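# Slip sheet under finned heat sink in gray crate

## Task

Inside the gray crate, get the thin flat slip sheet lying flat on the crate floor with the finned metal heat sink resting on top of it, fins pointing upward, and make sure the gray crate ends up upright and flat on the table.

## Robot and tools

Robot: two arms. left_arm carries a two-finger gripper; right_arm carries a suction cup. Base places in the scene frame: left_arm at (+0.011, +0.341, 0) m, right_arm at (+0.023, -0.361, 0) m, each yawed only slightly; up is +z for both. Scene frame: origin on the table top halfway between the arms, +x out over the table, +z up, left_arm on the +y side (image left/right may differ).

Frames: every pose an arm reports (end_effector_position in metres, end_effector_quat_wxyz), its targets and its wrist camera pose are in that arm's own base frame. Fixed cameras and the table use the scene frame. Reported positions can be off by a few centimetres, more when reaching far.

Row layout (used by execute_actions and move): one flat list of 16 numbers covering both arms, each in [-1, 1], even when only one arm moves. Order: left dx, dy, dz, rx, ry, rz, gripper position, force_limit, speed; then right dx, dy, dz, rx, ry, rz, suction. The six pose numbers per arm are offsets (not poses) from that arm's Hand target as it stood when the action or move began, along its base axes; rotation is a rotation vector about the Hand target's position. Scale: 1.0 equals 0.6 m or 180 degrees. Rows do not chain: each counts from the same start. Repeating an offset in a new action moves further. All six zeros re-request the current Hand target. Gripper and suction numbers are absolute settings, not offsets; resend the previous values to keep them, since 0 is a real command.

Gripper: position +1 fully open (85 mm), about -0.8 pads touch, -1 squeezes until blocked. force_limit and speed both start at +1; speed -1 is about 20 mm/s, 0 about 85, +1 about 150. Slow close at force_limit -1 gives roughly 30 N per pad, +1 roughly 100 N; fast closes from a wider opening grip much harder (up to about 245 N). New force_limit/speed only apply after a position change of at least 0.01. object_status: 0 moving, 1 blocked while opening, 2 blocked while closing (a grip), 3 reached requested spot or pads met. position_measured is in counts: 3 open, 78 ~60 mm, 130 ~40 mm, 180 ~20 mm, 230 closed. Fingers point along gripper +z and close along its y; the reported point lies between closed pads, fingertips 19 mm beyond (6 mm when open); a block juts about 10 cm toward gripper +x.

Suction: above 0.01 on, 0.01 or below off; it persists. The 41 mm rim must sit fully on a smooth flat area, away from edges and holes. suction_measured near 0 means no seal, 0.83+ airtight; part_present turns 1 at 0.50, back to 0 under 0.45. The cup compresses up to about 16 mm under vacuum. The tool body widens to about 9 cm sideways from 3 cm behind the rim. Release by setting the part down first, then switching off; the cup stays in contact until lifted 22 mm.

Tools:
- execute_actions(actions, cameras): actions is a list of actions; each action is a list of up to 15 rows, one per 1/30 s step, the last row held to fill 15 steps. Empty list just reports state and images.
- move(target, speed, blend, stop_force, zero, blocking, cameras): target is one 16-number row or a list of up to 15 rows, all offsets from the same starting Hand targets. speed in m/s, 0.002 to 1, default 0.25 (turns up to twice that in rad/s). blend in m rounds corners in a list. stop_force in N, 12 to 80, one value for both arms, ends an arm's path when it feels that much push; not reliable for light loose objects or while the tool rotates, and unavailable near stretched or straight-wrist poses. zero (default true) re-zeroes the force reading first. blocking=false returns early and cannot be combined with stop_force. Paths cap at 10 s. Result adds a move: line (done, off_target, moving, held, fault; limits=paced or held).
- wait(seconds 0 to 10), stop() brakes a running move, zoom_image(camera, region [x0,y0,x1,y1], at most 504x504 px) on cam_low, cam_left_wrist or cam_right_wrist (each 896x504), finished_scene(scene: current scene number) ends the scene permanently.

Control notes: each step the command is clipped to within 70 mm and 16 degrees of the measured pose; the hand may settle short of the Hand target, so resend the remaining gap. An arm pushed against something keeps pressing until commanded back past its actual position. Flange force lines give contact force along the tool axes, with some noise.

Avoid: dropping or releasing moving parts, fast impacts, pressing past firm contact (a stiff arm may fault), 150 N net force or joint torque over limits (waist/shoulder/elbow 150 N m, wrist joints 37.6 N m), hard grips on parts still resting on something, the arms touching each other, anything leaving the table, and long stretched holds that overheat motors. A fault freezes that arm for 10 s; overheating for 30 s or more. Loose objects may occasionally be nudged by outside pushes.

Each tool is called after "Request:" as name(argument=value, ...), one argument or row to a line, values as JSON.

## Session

Request:
execute_actions(
  actions=[],
)

Request:
zoom_image(
  camera="cam_low",
  region=[330, 230, 550, 320],
)

Scene clock: 0.00 s.
left_arm: end_effector_position=(+0.7021, -0.3492, +0.1460) position_measured=3 object_status=3 end_effector_quat_wxyz=(+0.259, +0.830, -0.273, +0.411) | right_arm: end_effector_position=(+0.7536, +0.0484, +0.1736) suction_measured=0.00 part_present=0 end_effector_quat_wxyz=(+0.000, -0.084, +0.996, -0.002)
Joint positions: left_arm=[-0.369 0.445 -0.399 2.027 -0.48 1.023] | right_arm=[0.239 0.873 0.918 0.005 -1.616 -0.071]
Joint velocities: within noise
Flange force (N): no reading
Hand target: left_arm +0.7021, -0.3492, +0.1460; +0.259, +0.830, -0.273, +0.411 | right_arm +0.7536, +0.0484, +0.1736; +0.000, -0.084, +0.996, -0.002

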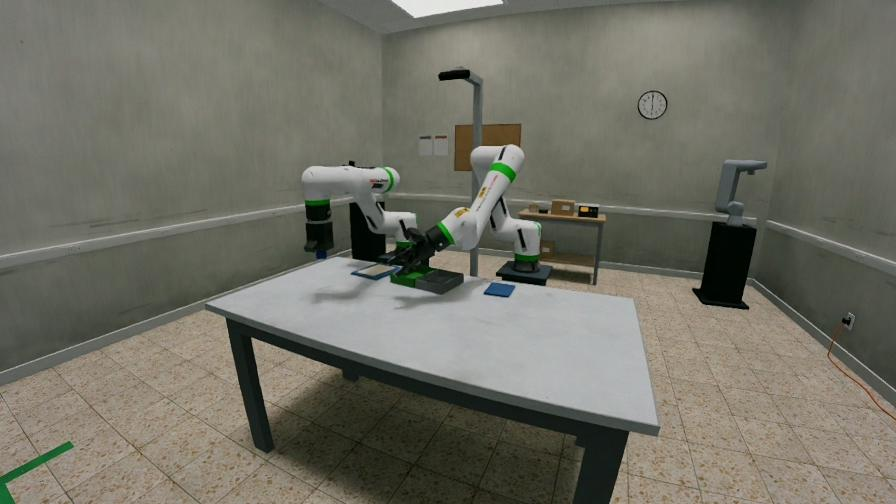

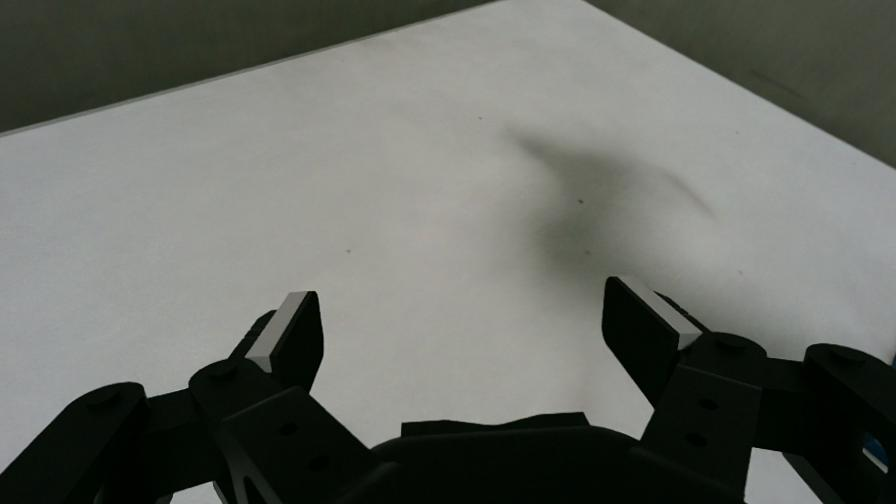

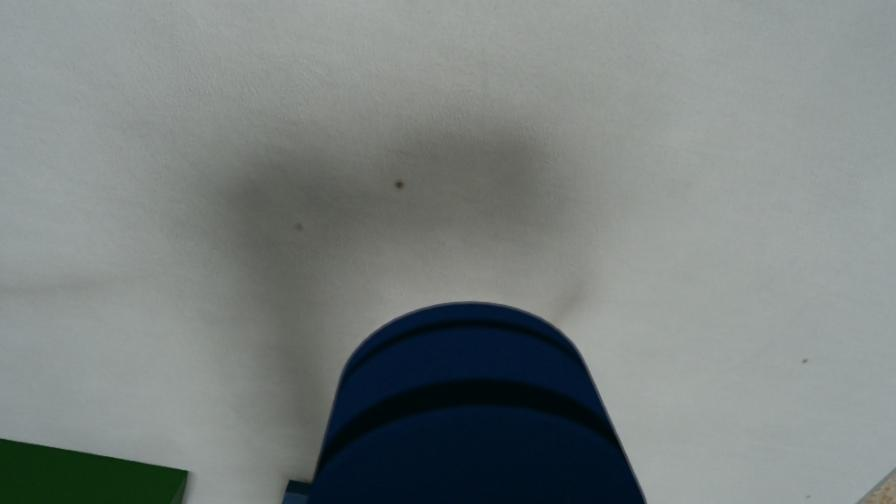

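Scaled by 2.291 from the camera's 896x504 image, which has a finer 1280x720 frame.

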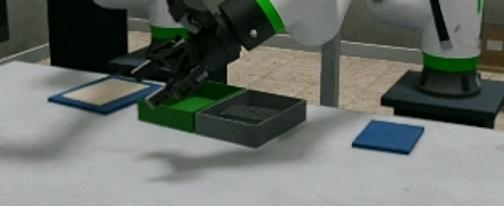

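Request:
move(
  target=[-0.470,0.0987,0.1735,0.326,0.074,-0.271,1,-0.5,-0.6,-0.505,-0.094,0.208,0.0013,0,-0.0535,0],
  cameras=["cam_left_wrist","cam_right_wrist"],
  speed=0.35,
)

Scene clock: 3.27 s.
left_arm: end_effector_position=(+0.4201, -0.2900, +0.2501) position_measured=3 object_status=3 end_effector_quat_wxyz=(+0.000, +0.707, -0.707, +0.000) | right_arm: end_effector_position=(+0.4506, -0.0080, +0.2983) suction_measured=0.00 part_present=0 end_effector_quat_wxyz=(+0.000, +0.000, +1.000, +0.000)
Joint positions: left_arm=[-0.347 0.158 0.094 -0.001 -1.507 1.918] | right_arm=[0.275 0.003 -0.001 0.001 -1.566 -0.276]
Joint velocities: within noise
Flange force (N): left_arm=[1.8 1.3 -1.6] | right_arm=[-5.0 -0.6 0.7]
Hand target: left_arm +0.4201, -0.2900, +0.2501; +0.000, +0.707, -0.707, +0.000 | right_arm +0.4506, -0.0080, +0.2984; +0.000, +0.000, +1.000, +0.000
Off the commanded pose: left_arm 0.000 m, 0 deg | right_arm 0.000 m, 0 deg.
move: done
Images, in order (width x height): cam_left_wrist 896x504, cam_right_wrist 896x504.

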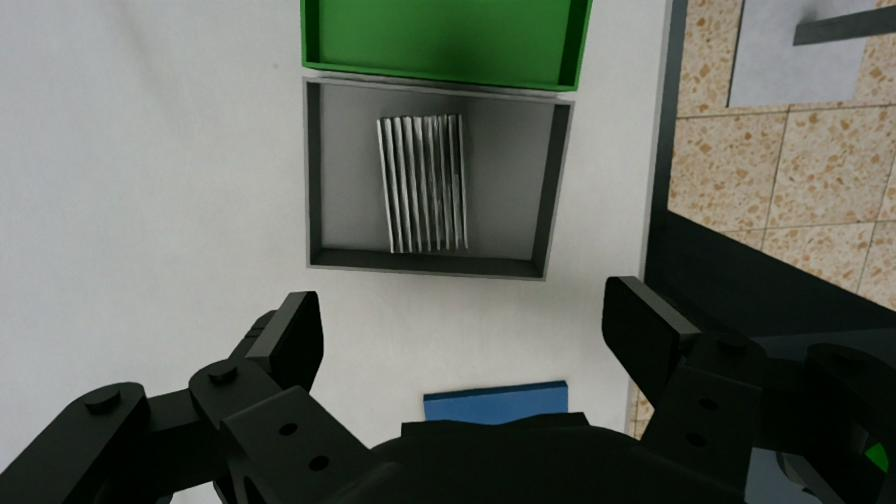

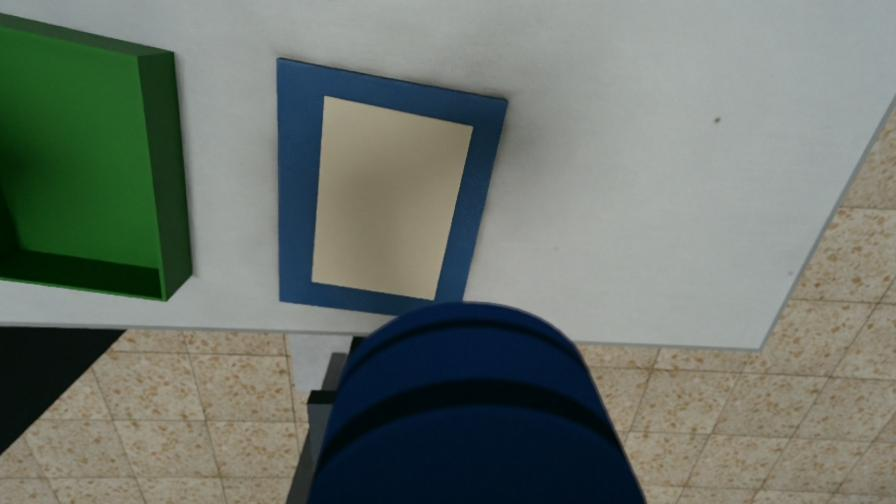

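Request:
move(
  target=[0.0173,-0.005,-0.3168,0,0,0.0178,1,-0.5,-0.6,-0.2,0.0763,-0.414,0,0,-0.0567,0],
  cameras=["cam_left_wrist","cam_right_wrist"],
)

Scene clock: 8.83 s.
left_arm: end_effector_position=(+0.4305, -0.2929, +0.0600) position_measured=3 object_status=3 end_effector_quat_wxyz=(-0.001, +0.727, -0.687, +0.000) | right_arm: end_effector_position=(+0.3306, +0.0378, +0.0500) suction_measured=0.00 part_present=0 end_effector_quat_wxyz=(+0.000, +0.089, +0.996, +0.000)
Joint positions: left_arm=[-0.346 0.31 -0.181 -0.001 -1.079 1.973] | right_arm=[0.516 -0.111 -0.725 0.001 -0.957 -0.696]
Joint velocities: within noise
Flange force (N): left_arm=[2.1 0.5 -1.9] | right_arm=[-4.3 0.6 2.4]
Hand target: left_arm +0.4305, -0.2930, +0.0600; +0.000, +0.727, -0.687, +0.000 | right_arm +0.3306, +0.0378, +0.0500; +0.000, +0.089, +0.996, +0.000
Off the commanded pose: left_arm 0.000 m, 0 deg | right_arm 0.000 m, 0 deg.
move: done
Images, in order (width x height): cam_left_wrist 896x504, cam_right_wrist 896x504.

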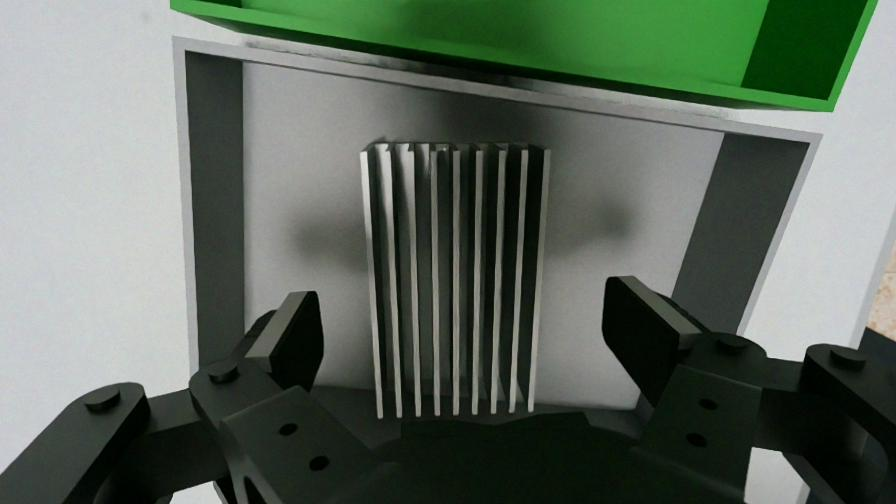

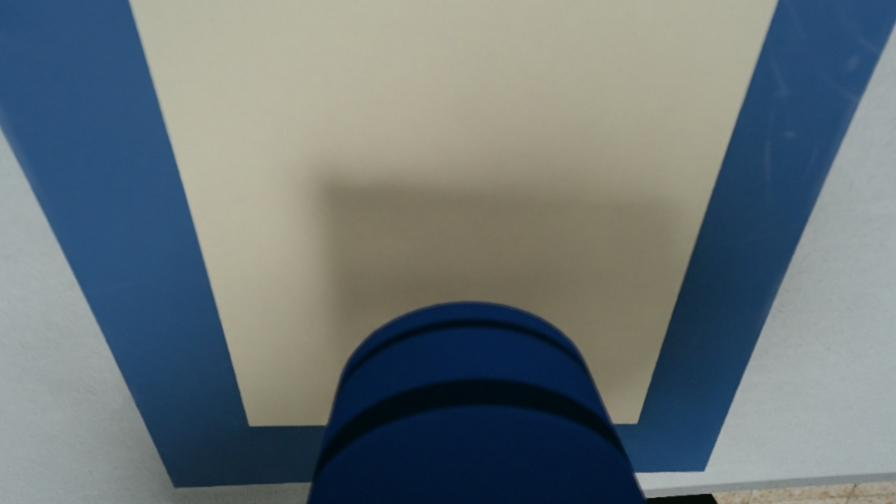

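Request:
move(
  target=[
    [0,-0.003,-0.0545,0,0,0,1,-0.5,-0.6,0,0,-0.05,0,0,0,1],
    [0,-0.003,-0.0545,0,0,0,1,-0.5,-0.6,0,0,-0.0852,0,0,0,1],
  ],
  cameras=["cam_left_wrist"],
  speed=[0.07,0.015],
  stop_force=12,
)

Request:
move(
  target=[
    [0,0,0,0,0,0,-1,-0.5,-1,0,0,0,0,0,0,1],
    [0,0,0.2,0,0,0,-1,-0.5,-1,0,0,0.1,0,0,0,1],
    [0,0.6,0.2,0,0,0,-1,-0.5,-1,0.02,0.2,0.2,0,0,-0.001,1],
    [0,0.633,0.2,0,0,0,-1,-0.5,-1,0.079,0.6187,0.18,0,0,-0.0022,1],
    [0,0.633,0.2,0,0,0,-1,-0.5,-1,0.079,0.6187,0.09,0,0,-0.0022,1],
  ],
  cameras=["cam_low","cam_left_wrist"],
  speed=[0.2,0.12,0.25,0.25,0.1],
  blend=[0,0.02,0.03,0.02,0],
)

Request:
zoom_image(
  camera="cam_low",
  region=[413, 260, 465, 296],
)

Scene clock: 12.53 s.
left_arm: end_effector_position=(+0.4305, -0.2948, +0.0273) position_measured=3 object_status=3 end_effector_quat_wxyz=(+0.000, +0.727, -0.687, +0.000) | right_arm: end_effector_position=(+0.3306, +0.0378, -0.0011) suction_measured=0.94 part_present=1 end_effector_quat_wxyz=(+0.000, +0.089, +0.996, +0.000)
Joint positions: left_arm=[-0.349 0.353 -0.211 -0.001 -1.006 1.977] | right_arm=[0.516 -0.002 -0.778 0.001 -0.794 -0.696]
Joint velocities: within noise
Flange force (N): left_arm=[2.4 0.3 -1.5] | right_arm=[-3.3 0.9 2.7]
Hand target: left_arm +0.4305, -0.2948, +0.0273; +0.000, +0.727, -0.687, +0.000 | right_arm +0.3306, +0.0378, -0.0011; +0.000, +0.089, +0.996, +0.000
Off the commanded pose: left_arm 0.000 m, 0 deg | right_arm 0.000 m, 0 deg.
move: done
Images, in order (width x height): cam_left_wrist 896x504.

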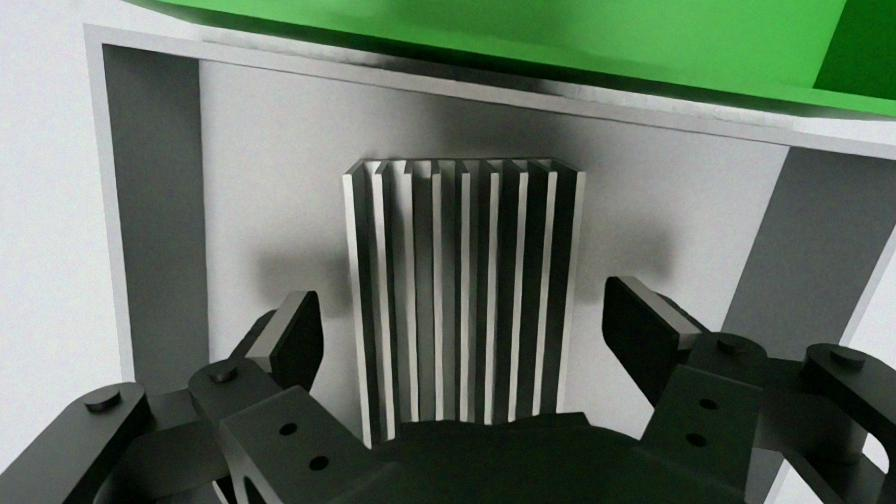

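Scene clock: 18.53 s.
left_arm: end_effector_position=(+0.4305, +0.0850, +0.1473) position_measured=78 object_status=2 end_effector_quat_wxyz=(+0.000, +0.727, -0.687, +0.000) | right_arm: end_effector_position=(+0.3780, +0.4090, +0.0529) suction_measured=0.94 part_present=1 end_effector_quat_wxyz=(+0.000, +0.093, +0.996, +0.000)
Joint positions: left_arm=[0.496 0.026 -0.294 0 -1.25 1.132] | right_arm=[1.061 0.42 -0.094 0.001 -1.057 -1.247]
Joint velocities: within noise
Flange force (N): left_arm=[2.4 -0.5 0.2] | right_arm=[-2.3 3.4 2.3]
Hand target: left_arm +0.4305, +0.0850, +0.1473; +0.000, +0.727, -0.687, +0.000 | right_arm +0.3780, +0.4090, +0.0529; +0.000, +0.093, +0.996, +0.000
Off the commanded pose: left_arm 0.000 m, 0 deg | right_arm 0.000 m, 0 deg.
move: done
Images, in order (width x height): cam_low 896x504, cam_left_wrist 896x504.

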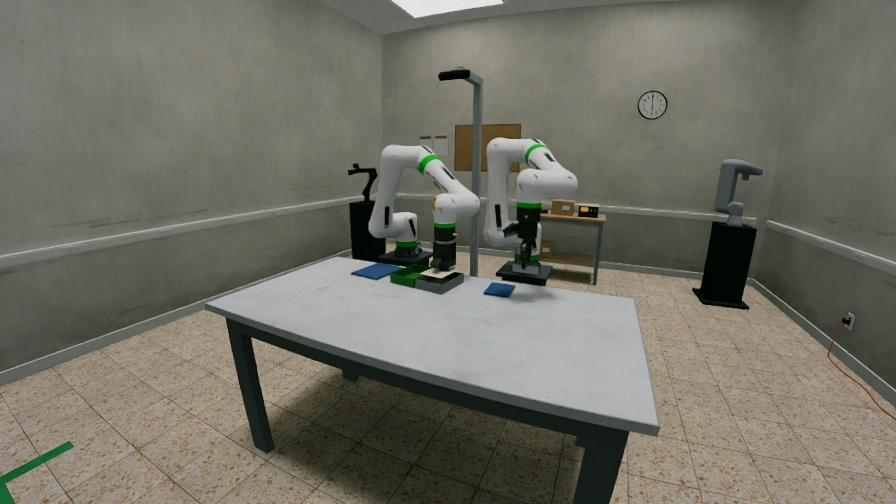

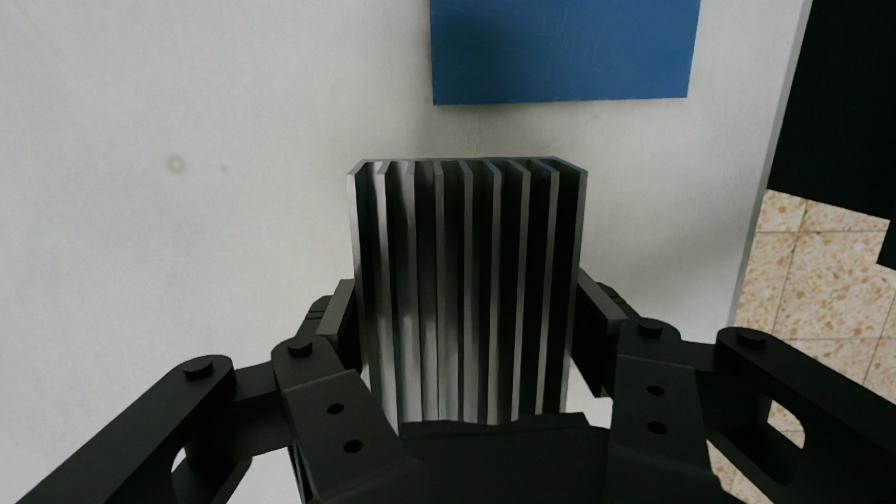

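Scaled by 9.692 from the camera's 896x504 image, which has a finer 1280x720 frame.

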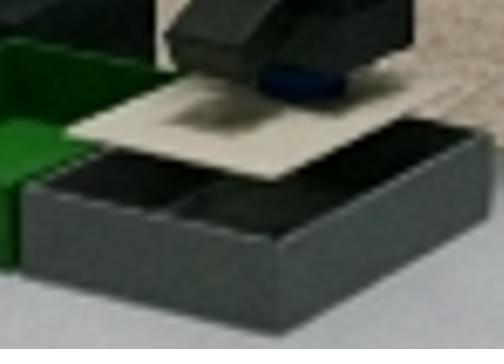

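Request:
move(
  target=[
    [0,0,0,0,0,0,-1,-0.5,-1,0.0015,-0.001,-0.05,0,0,0.0044,1],
    [0,0,0,0,0,0,-1,-0.5,-1,0.0015,-0.001,-0.096,0,0,0.0044,1],
    [0,0,0,0,0,0,-1,-0.5,-1,0.0015,-0.001,-0.118,0,0,0.0044,1],
  ],
  cameras=["cam_low"],
  speed=[0.03,0.025,0.01],
  stop_force=12,
)

Request:
zoom_image(
  camera="cam_low",
  region=[413, 260, 465, 296],
)

Scene clock: 22.73 s.
left_arm: end_effector_position=(+0.4305, +0.0850, +0.1473) position_measured=78 object_status=2 end_effector_quat_wxyz=(+0.000, +0.727, -0.687, +0.000) | right_arm: end_effector_position=(+0.3790, +0.4084, -0.0107) suction_measured=0.94 part_present=1 end_effector_quat_wxyz=(+0.000, +0.086, +0.996, +0.000)
Joint positions: left_arm=[0.496 0.026 -0.294 0 -1.25 1.132] | right_arm=[1.059 0.506 -0.142 0.001 -0.923 -1.231]
Joint velocities: within noise
Flange force (N): left_arm=[2.4 -1.0 0.9] | right_arm=[0.2 1.4 -15.5]
Hand target: left_arm +0.4305, +0.0850, +0.1473; +0.000, +0.727, -0.687, +0.000 | right_arm +0.3790, +0.4084, -0.0107; +0.000, +0.086, +0.996, +0.000 (not the last commanded pose)
Off the commanded pose: left_arm 0.000 m, 0 deg | right_arm 0.007 m, 0 deg.
move: contact (right_arm); path passed 2 of 3 targets
Images, in order (width x height): cam_low 896x504.

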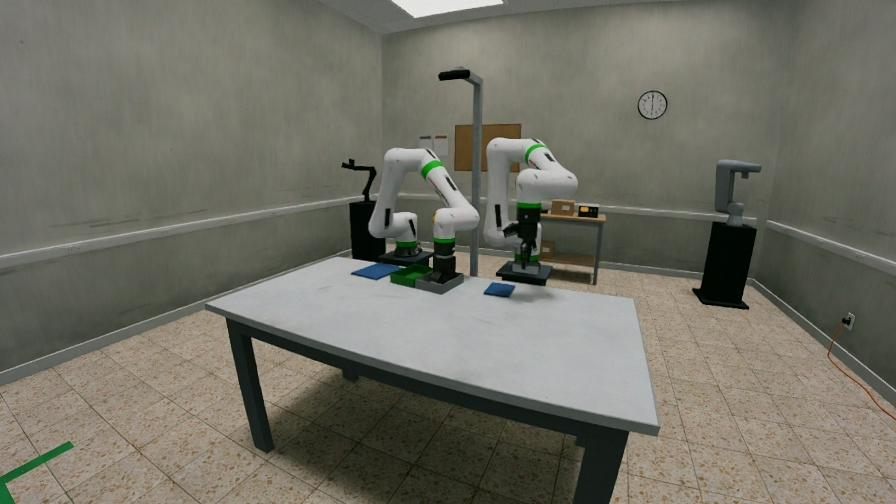

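Scaled by 9.692 from the camera's 896x504 image, which has a finer 1280x720 frame.

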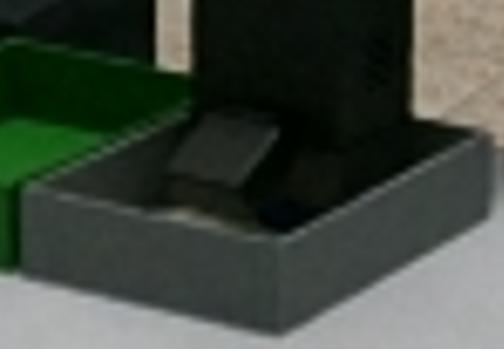

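Same floor z. Release and look.

Request:
move(
  target=[0,0,0,0,0,0,-1,-0.5,-1,0,0,0,0,0,0,0],
  cameras=[],
)

Request:
move(
  target=[0,0,0,0,0,0,-1,-0.5,-1,0,0,0.35,0,0,0,0],
  speed=0.15,
  cameras=["cam_right_wrist"],
)

Scene clock: 23.57 s.
left_arm: end_effector_position=(+0.4305, +0.0850, +0.1473) position_measured=78 object_status=2 end_effector_quat_wxyz=(+0.000, +0.727, -0.687, +0.000) | right_arm: end_effector_position=(+0.3790, +0.4085, -0.0106) suction_measured=0.00 part_present=0 end_effector_quat_wxyz=(+0.000, +0.086, +0.996, +0.000)
Joint positions: left_arm=[0.496 0.026 -0.294 0 -1.25 1.132] | right_arm=[1.059 0.506 -0.142 0.001 -0.923 -1.231]
Joint velocities: within noise
Flange force (N): left_arm=[2.3 -0.8 0.4] | right_arm=[4.7 -4.5 -42.6]
Hand target: left_arm +0.4305, +0.0850, +0.1473; +0.000, +0.727, -0.687, +0.000 | right_arm +0.3790, +0.4084, -0.0107; +0.000, +0.086, +0.996, +0.000
Off the commanded pose: left_arm 0.000 m, 0 deg | right_arm 0.000 m, 0 deg.
move: done
No camera images: "cameras" was empty.

Scene clock: 25.30 s.
left_arm: end_effector_position=(+0.4305, +0.0850, +0.1473) position_measured=78 object_status=2 end_effector_quat_wxyz=(+0.000, +0.727, -0.687, +0.000) | right_arm: end_effector_position=(+0.3790, +0.4084, +0.1993) suction_measured=0.00 part_present=0 end_effector_quat_wxyz=(+0.000, +0.086, +0.996, +0.000)
Joint positions: left_arm=[0.496 0.026 -0.294 0 -1.25 1.132] | right_arm=[1.059 0.297 0.103 0.001 -1.377 -1.231]
Joint velocities: within noise
Flange force (N): left_arm=[2.4 -1.2 0.6] | right_arm=[-2.1 2.6 1.5]
Hand target: left_arm +0.4305, +0.0850, +0.1473; +0.000, +0.727, -0.687, +0.000 | right_arm +0.3790, +0.4084, +0.1993; +0.000, +0.086, +0.996, +0.000
Off the commanded pose: left_arm 0.000 m, 0 deg | right_arm 0.000 m, 0 deg.
move: done
Images, in order (width x height): cam_right_wrist 896x504.

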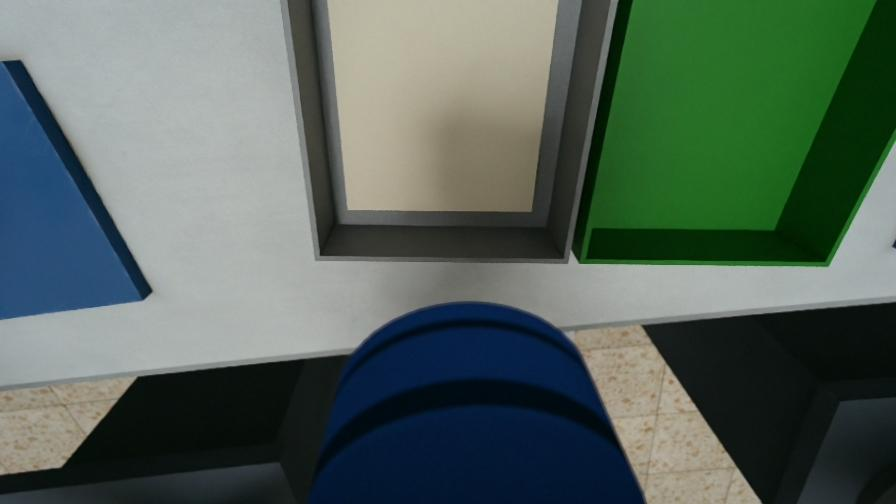

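Request:
move(
  target=[
    [0,0,0,0,0,0,-1,-0.5,-1,0,-0.42,0.08,0,0,0,0],
    [0,-0.28,0,0,0,-0.02,-1,-0.5,-1,0,-0.68,0.08,0,0,0,0],
    [-0.01,-0.6255,0,0,0,-0.041,-1,-0.5,-1,0,-0.72,0.08,0,0,0,0],
    [-0.01,-0.6255,-0.187,0,0,-0.041,-1,-0.5,-1,0,-0.72,0.08,0,0,0,0],
  ],
  cameras=["cam_left_wrist"],
  speed=[0.3,0.3,0.25,0.1],
  blend=[0.03,0.03,0,0],
)

Scene clock: 30.10 s.
left_arm: end_effector_position=(+0.4245, -0.2903, +0.0351) position_measured=78 object_status=2 end_effector_quat_wxyz=(+0.000, +0.681, -0.732, +0.000) | right_arm: end_effector_position=(+0.3790, -0.0236, +0.2473) suction_measured=0.00 part_present=0 end_effector_quat_wxyz=(+0.000, +0.086, +0.996, +0.000)
Joint positions: left_arm=[-0.345 0.327 -0.226 -0.001 -1.018 1.844] | right_arm=[0.288 -0.174 -0.283 0.001 -1.462 -0.46]
Joint velocities: within noise
Flange force (N): left_arm=[1.6 1.2 0.9] | right_arm=[-2.8 0.3 0.7]
Hand target: left_arm +0.4245, -0.2903, +0.0351; +0.000, +0.681, -0.732, +0.000 | right_arm +0.3790, -0.0236, +0.2473; +0.000, +0.086, +0.996, +0.000
Off the commanded pose: left_arm 0.000 m, 0 deg | right_arm 0.000 m, 0 deg.
move: done
Images, in order (width x height): cam_left_wrist 896x504.

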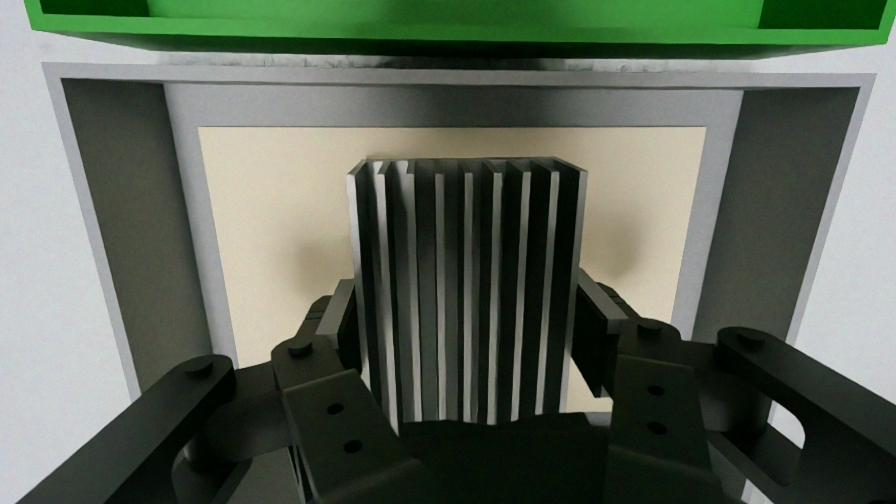

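Request:
move(
  target=[
    [0,-0.0075,0,0,0,0,-1,-0.5,-1,0,0,0,0,0,0,0],
    [0,-0.0075,-0.03,0,0,0,-1,-0.5,-1,0,0,0,0,0,0,0],
  ],
  cameras=["cam_left_wrist"],
  speed=0.012,
  stop_force=12,
)

Scene clock: 32.03 s.
left_arm: end_effector_position=(+0.4246, -0.2948, +0.0290) position_measured=78 object_status=2 end_effector_quat_wxyz=(+0.000, +0.681, -0.732, +0.000) | right_arm: end_effector_position=(+0.3790, -0.0236, +0.2473) suction_measured=0.00 part_present=0 end_effector_quat_wxyz=(+0.000, +0.086, +0.996, +0.000)
Joint positions: left_arm=[-0.353 0.34 -0.224 -0.001 -1.006 1.852] | right_arm=[0.288 -0.174 -0.283 0.001 -1.462 -0.46]
Joint velocities: within noise
Flange force (N): left_arm=[-2.3 4.8 -31.5] | right_arm=[-3.3 0.2 0.8]
Hand target: left_arm +0.4246, -0.2948, +0.0290; +0.000, +0.681, -0.732, +0.000 (not the last commanded pose) | right_arm +0.3790, -0.0236, +0.2473; +0.000, +0.086, +0.996, +0.000
Off the commanded pose: left_arm 0.012 m, 0 deg | right_arm 0.000 m, 0 deg.
move: contact (left_arm); path passed 1 of 2 targets
Images, in order (width x height): cam_left_wrist 896x504.

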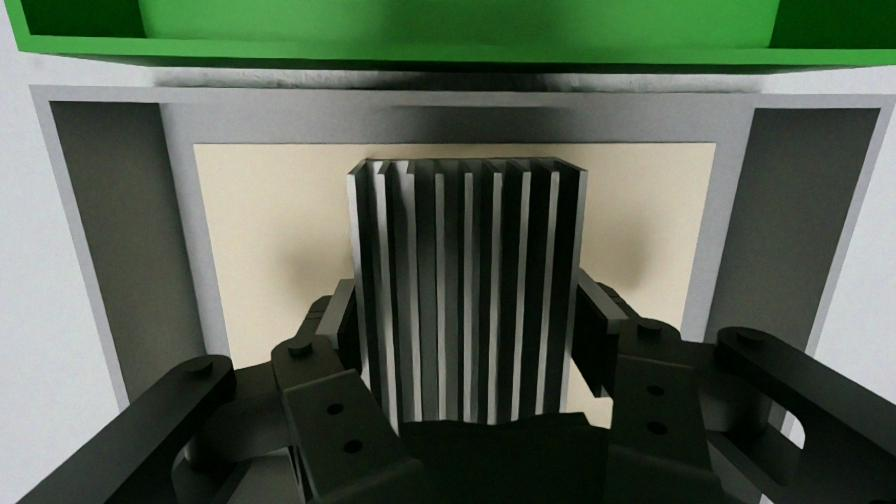

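Request:
move(
  target=[
    [0,0,0,0,0,0,1,-0.5,-0.6,0,0,0,0,0,0,0],
    [0,0,0.3,0,0,0,1,-0.5,-0.6,0,0,0,0,0,0,0],
  ],
  cameras=["cam_left_wrist"],
  speed=0.15,
)

Request:
zoom_image(
  camera="cam_left_wrist",
  region=[300, 50, 640, 310],
)

Scene clock: 34.87 s.
left_arm: end_effector_position=(+0.4245, -0.2949, +0.2091) position_measured=3 object_status=3 end_effector_quat_wxyz=(+0.000, +0.681, -0.732, +0.000) | right_arm: end_effector_position=(+0.3790, -0.0236, +0.2473) suction_measured=0.00 part_present=0 end_effector_quat_wxyz=(+0.000, +0.086, +0.996, +0.000)
Joint positions: left_arm=[-0.353 0.185 0.029 0 -1.415 1.852] | right_arm=[0.288 -0.174 -0.283 0.001 -1.462 -0.46]
Joint velocities: within noise
Flange force (N): left_arm=[3.1 -1.2 -1.1] | right_arm=[-2.8 0.0 0.5]
Hand target: left_arm +0.4246, -0.2948, +0.2090; +0.000, +0.681, -0.732, +0.000 | right_arm +0.3790, -0.0236, +0.2473; +0.000, +0.086, +0.996, +0.000
Off the commanded pose: left_arm 0.000 m, 0 deg | right_arm 0.000 m, 0 deg.
move: done
Images, in order (width x height): cam_left_wrist 896x504.

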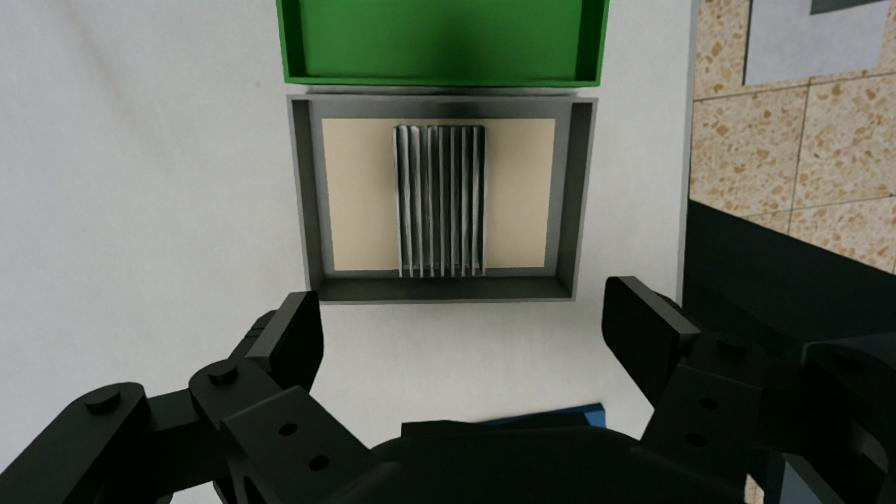

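Scaled by 1.482 from the camera's 896x504 image, which has a finer 1280x720 frame.

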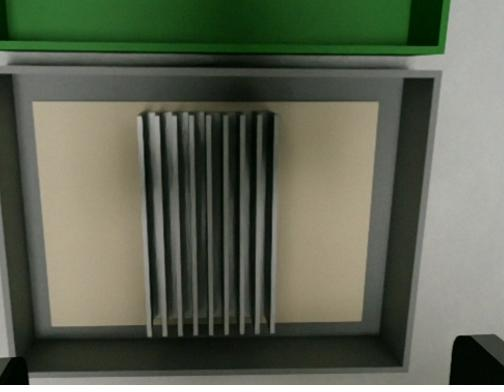

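Request:
finished_scene(
  scene=3,
)

The scene is finished: the task was done.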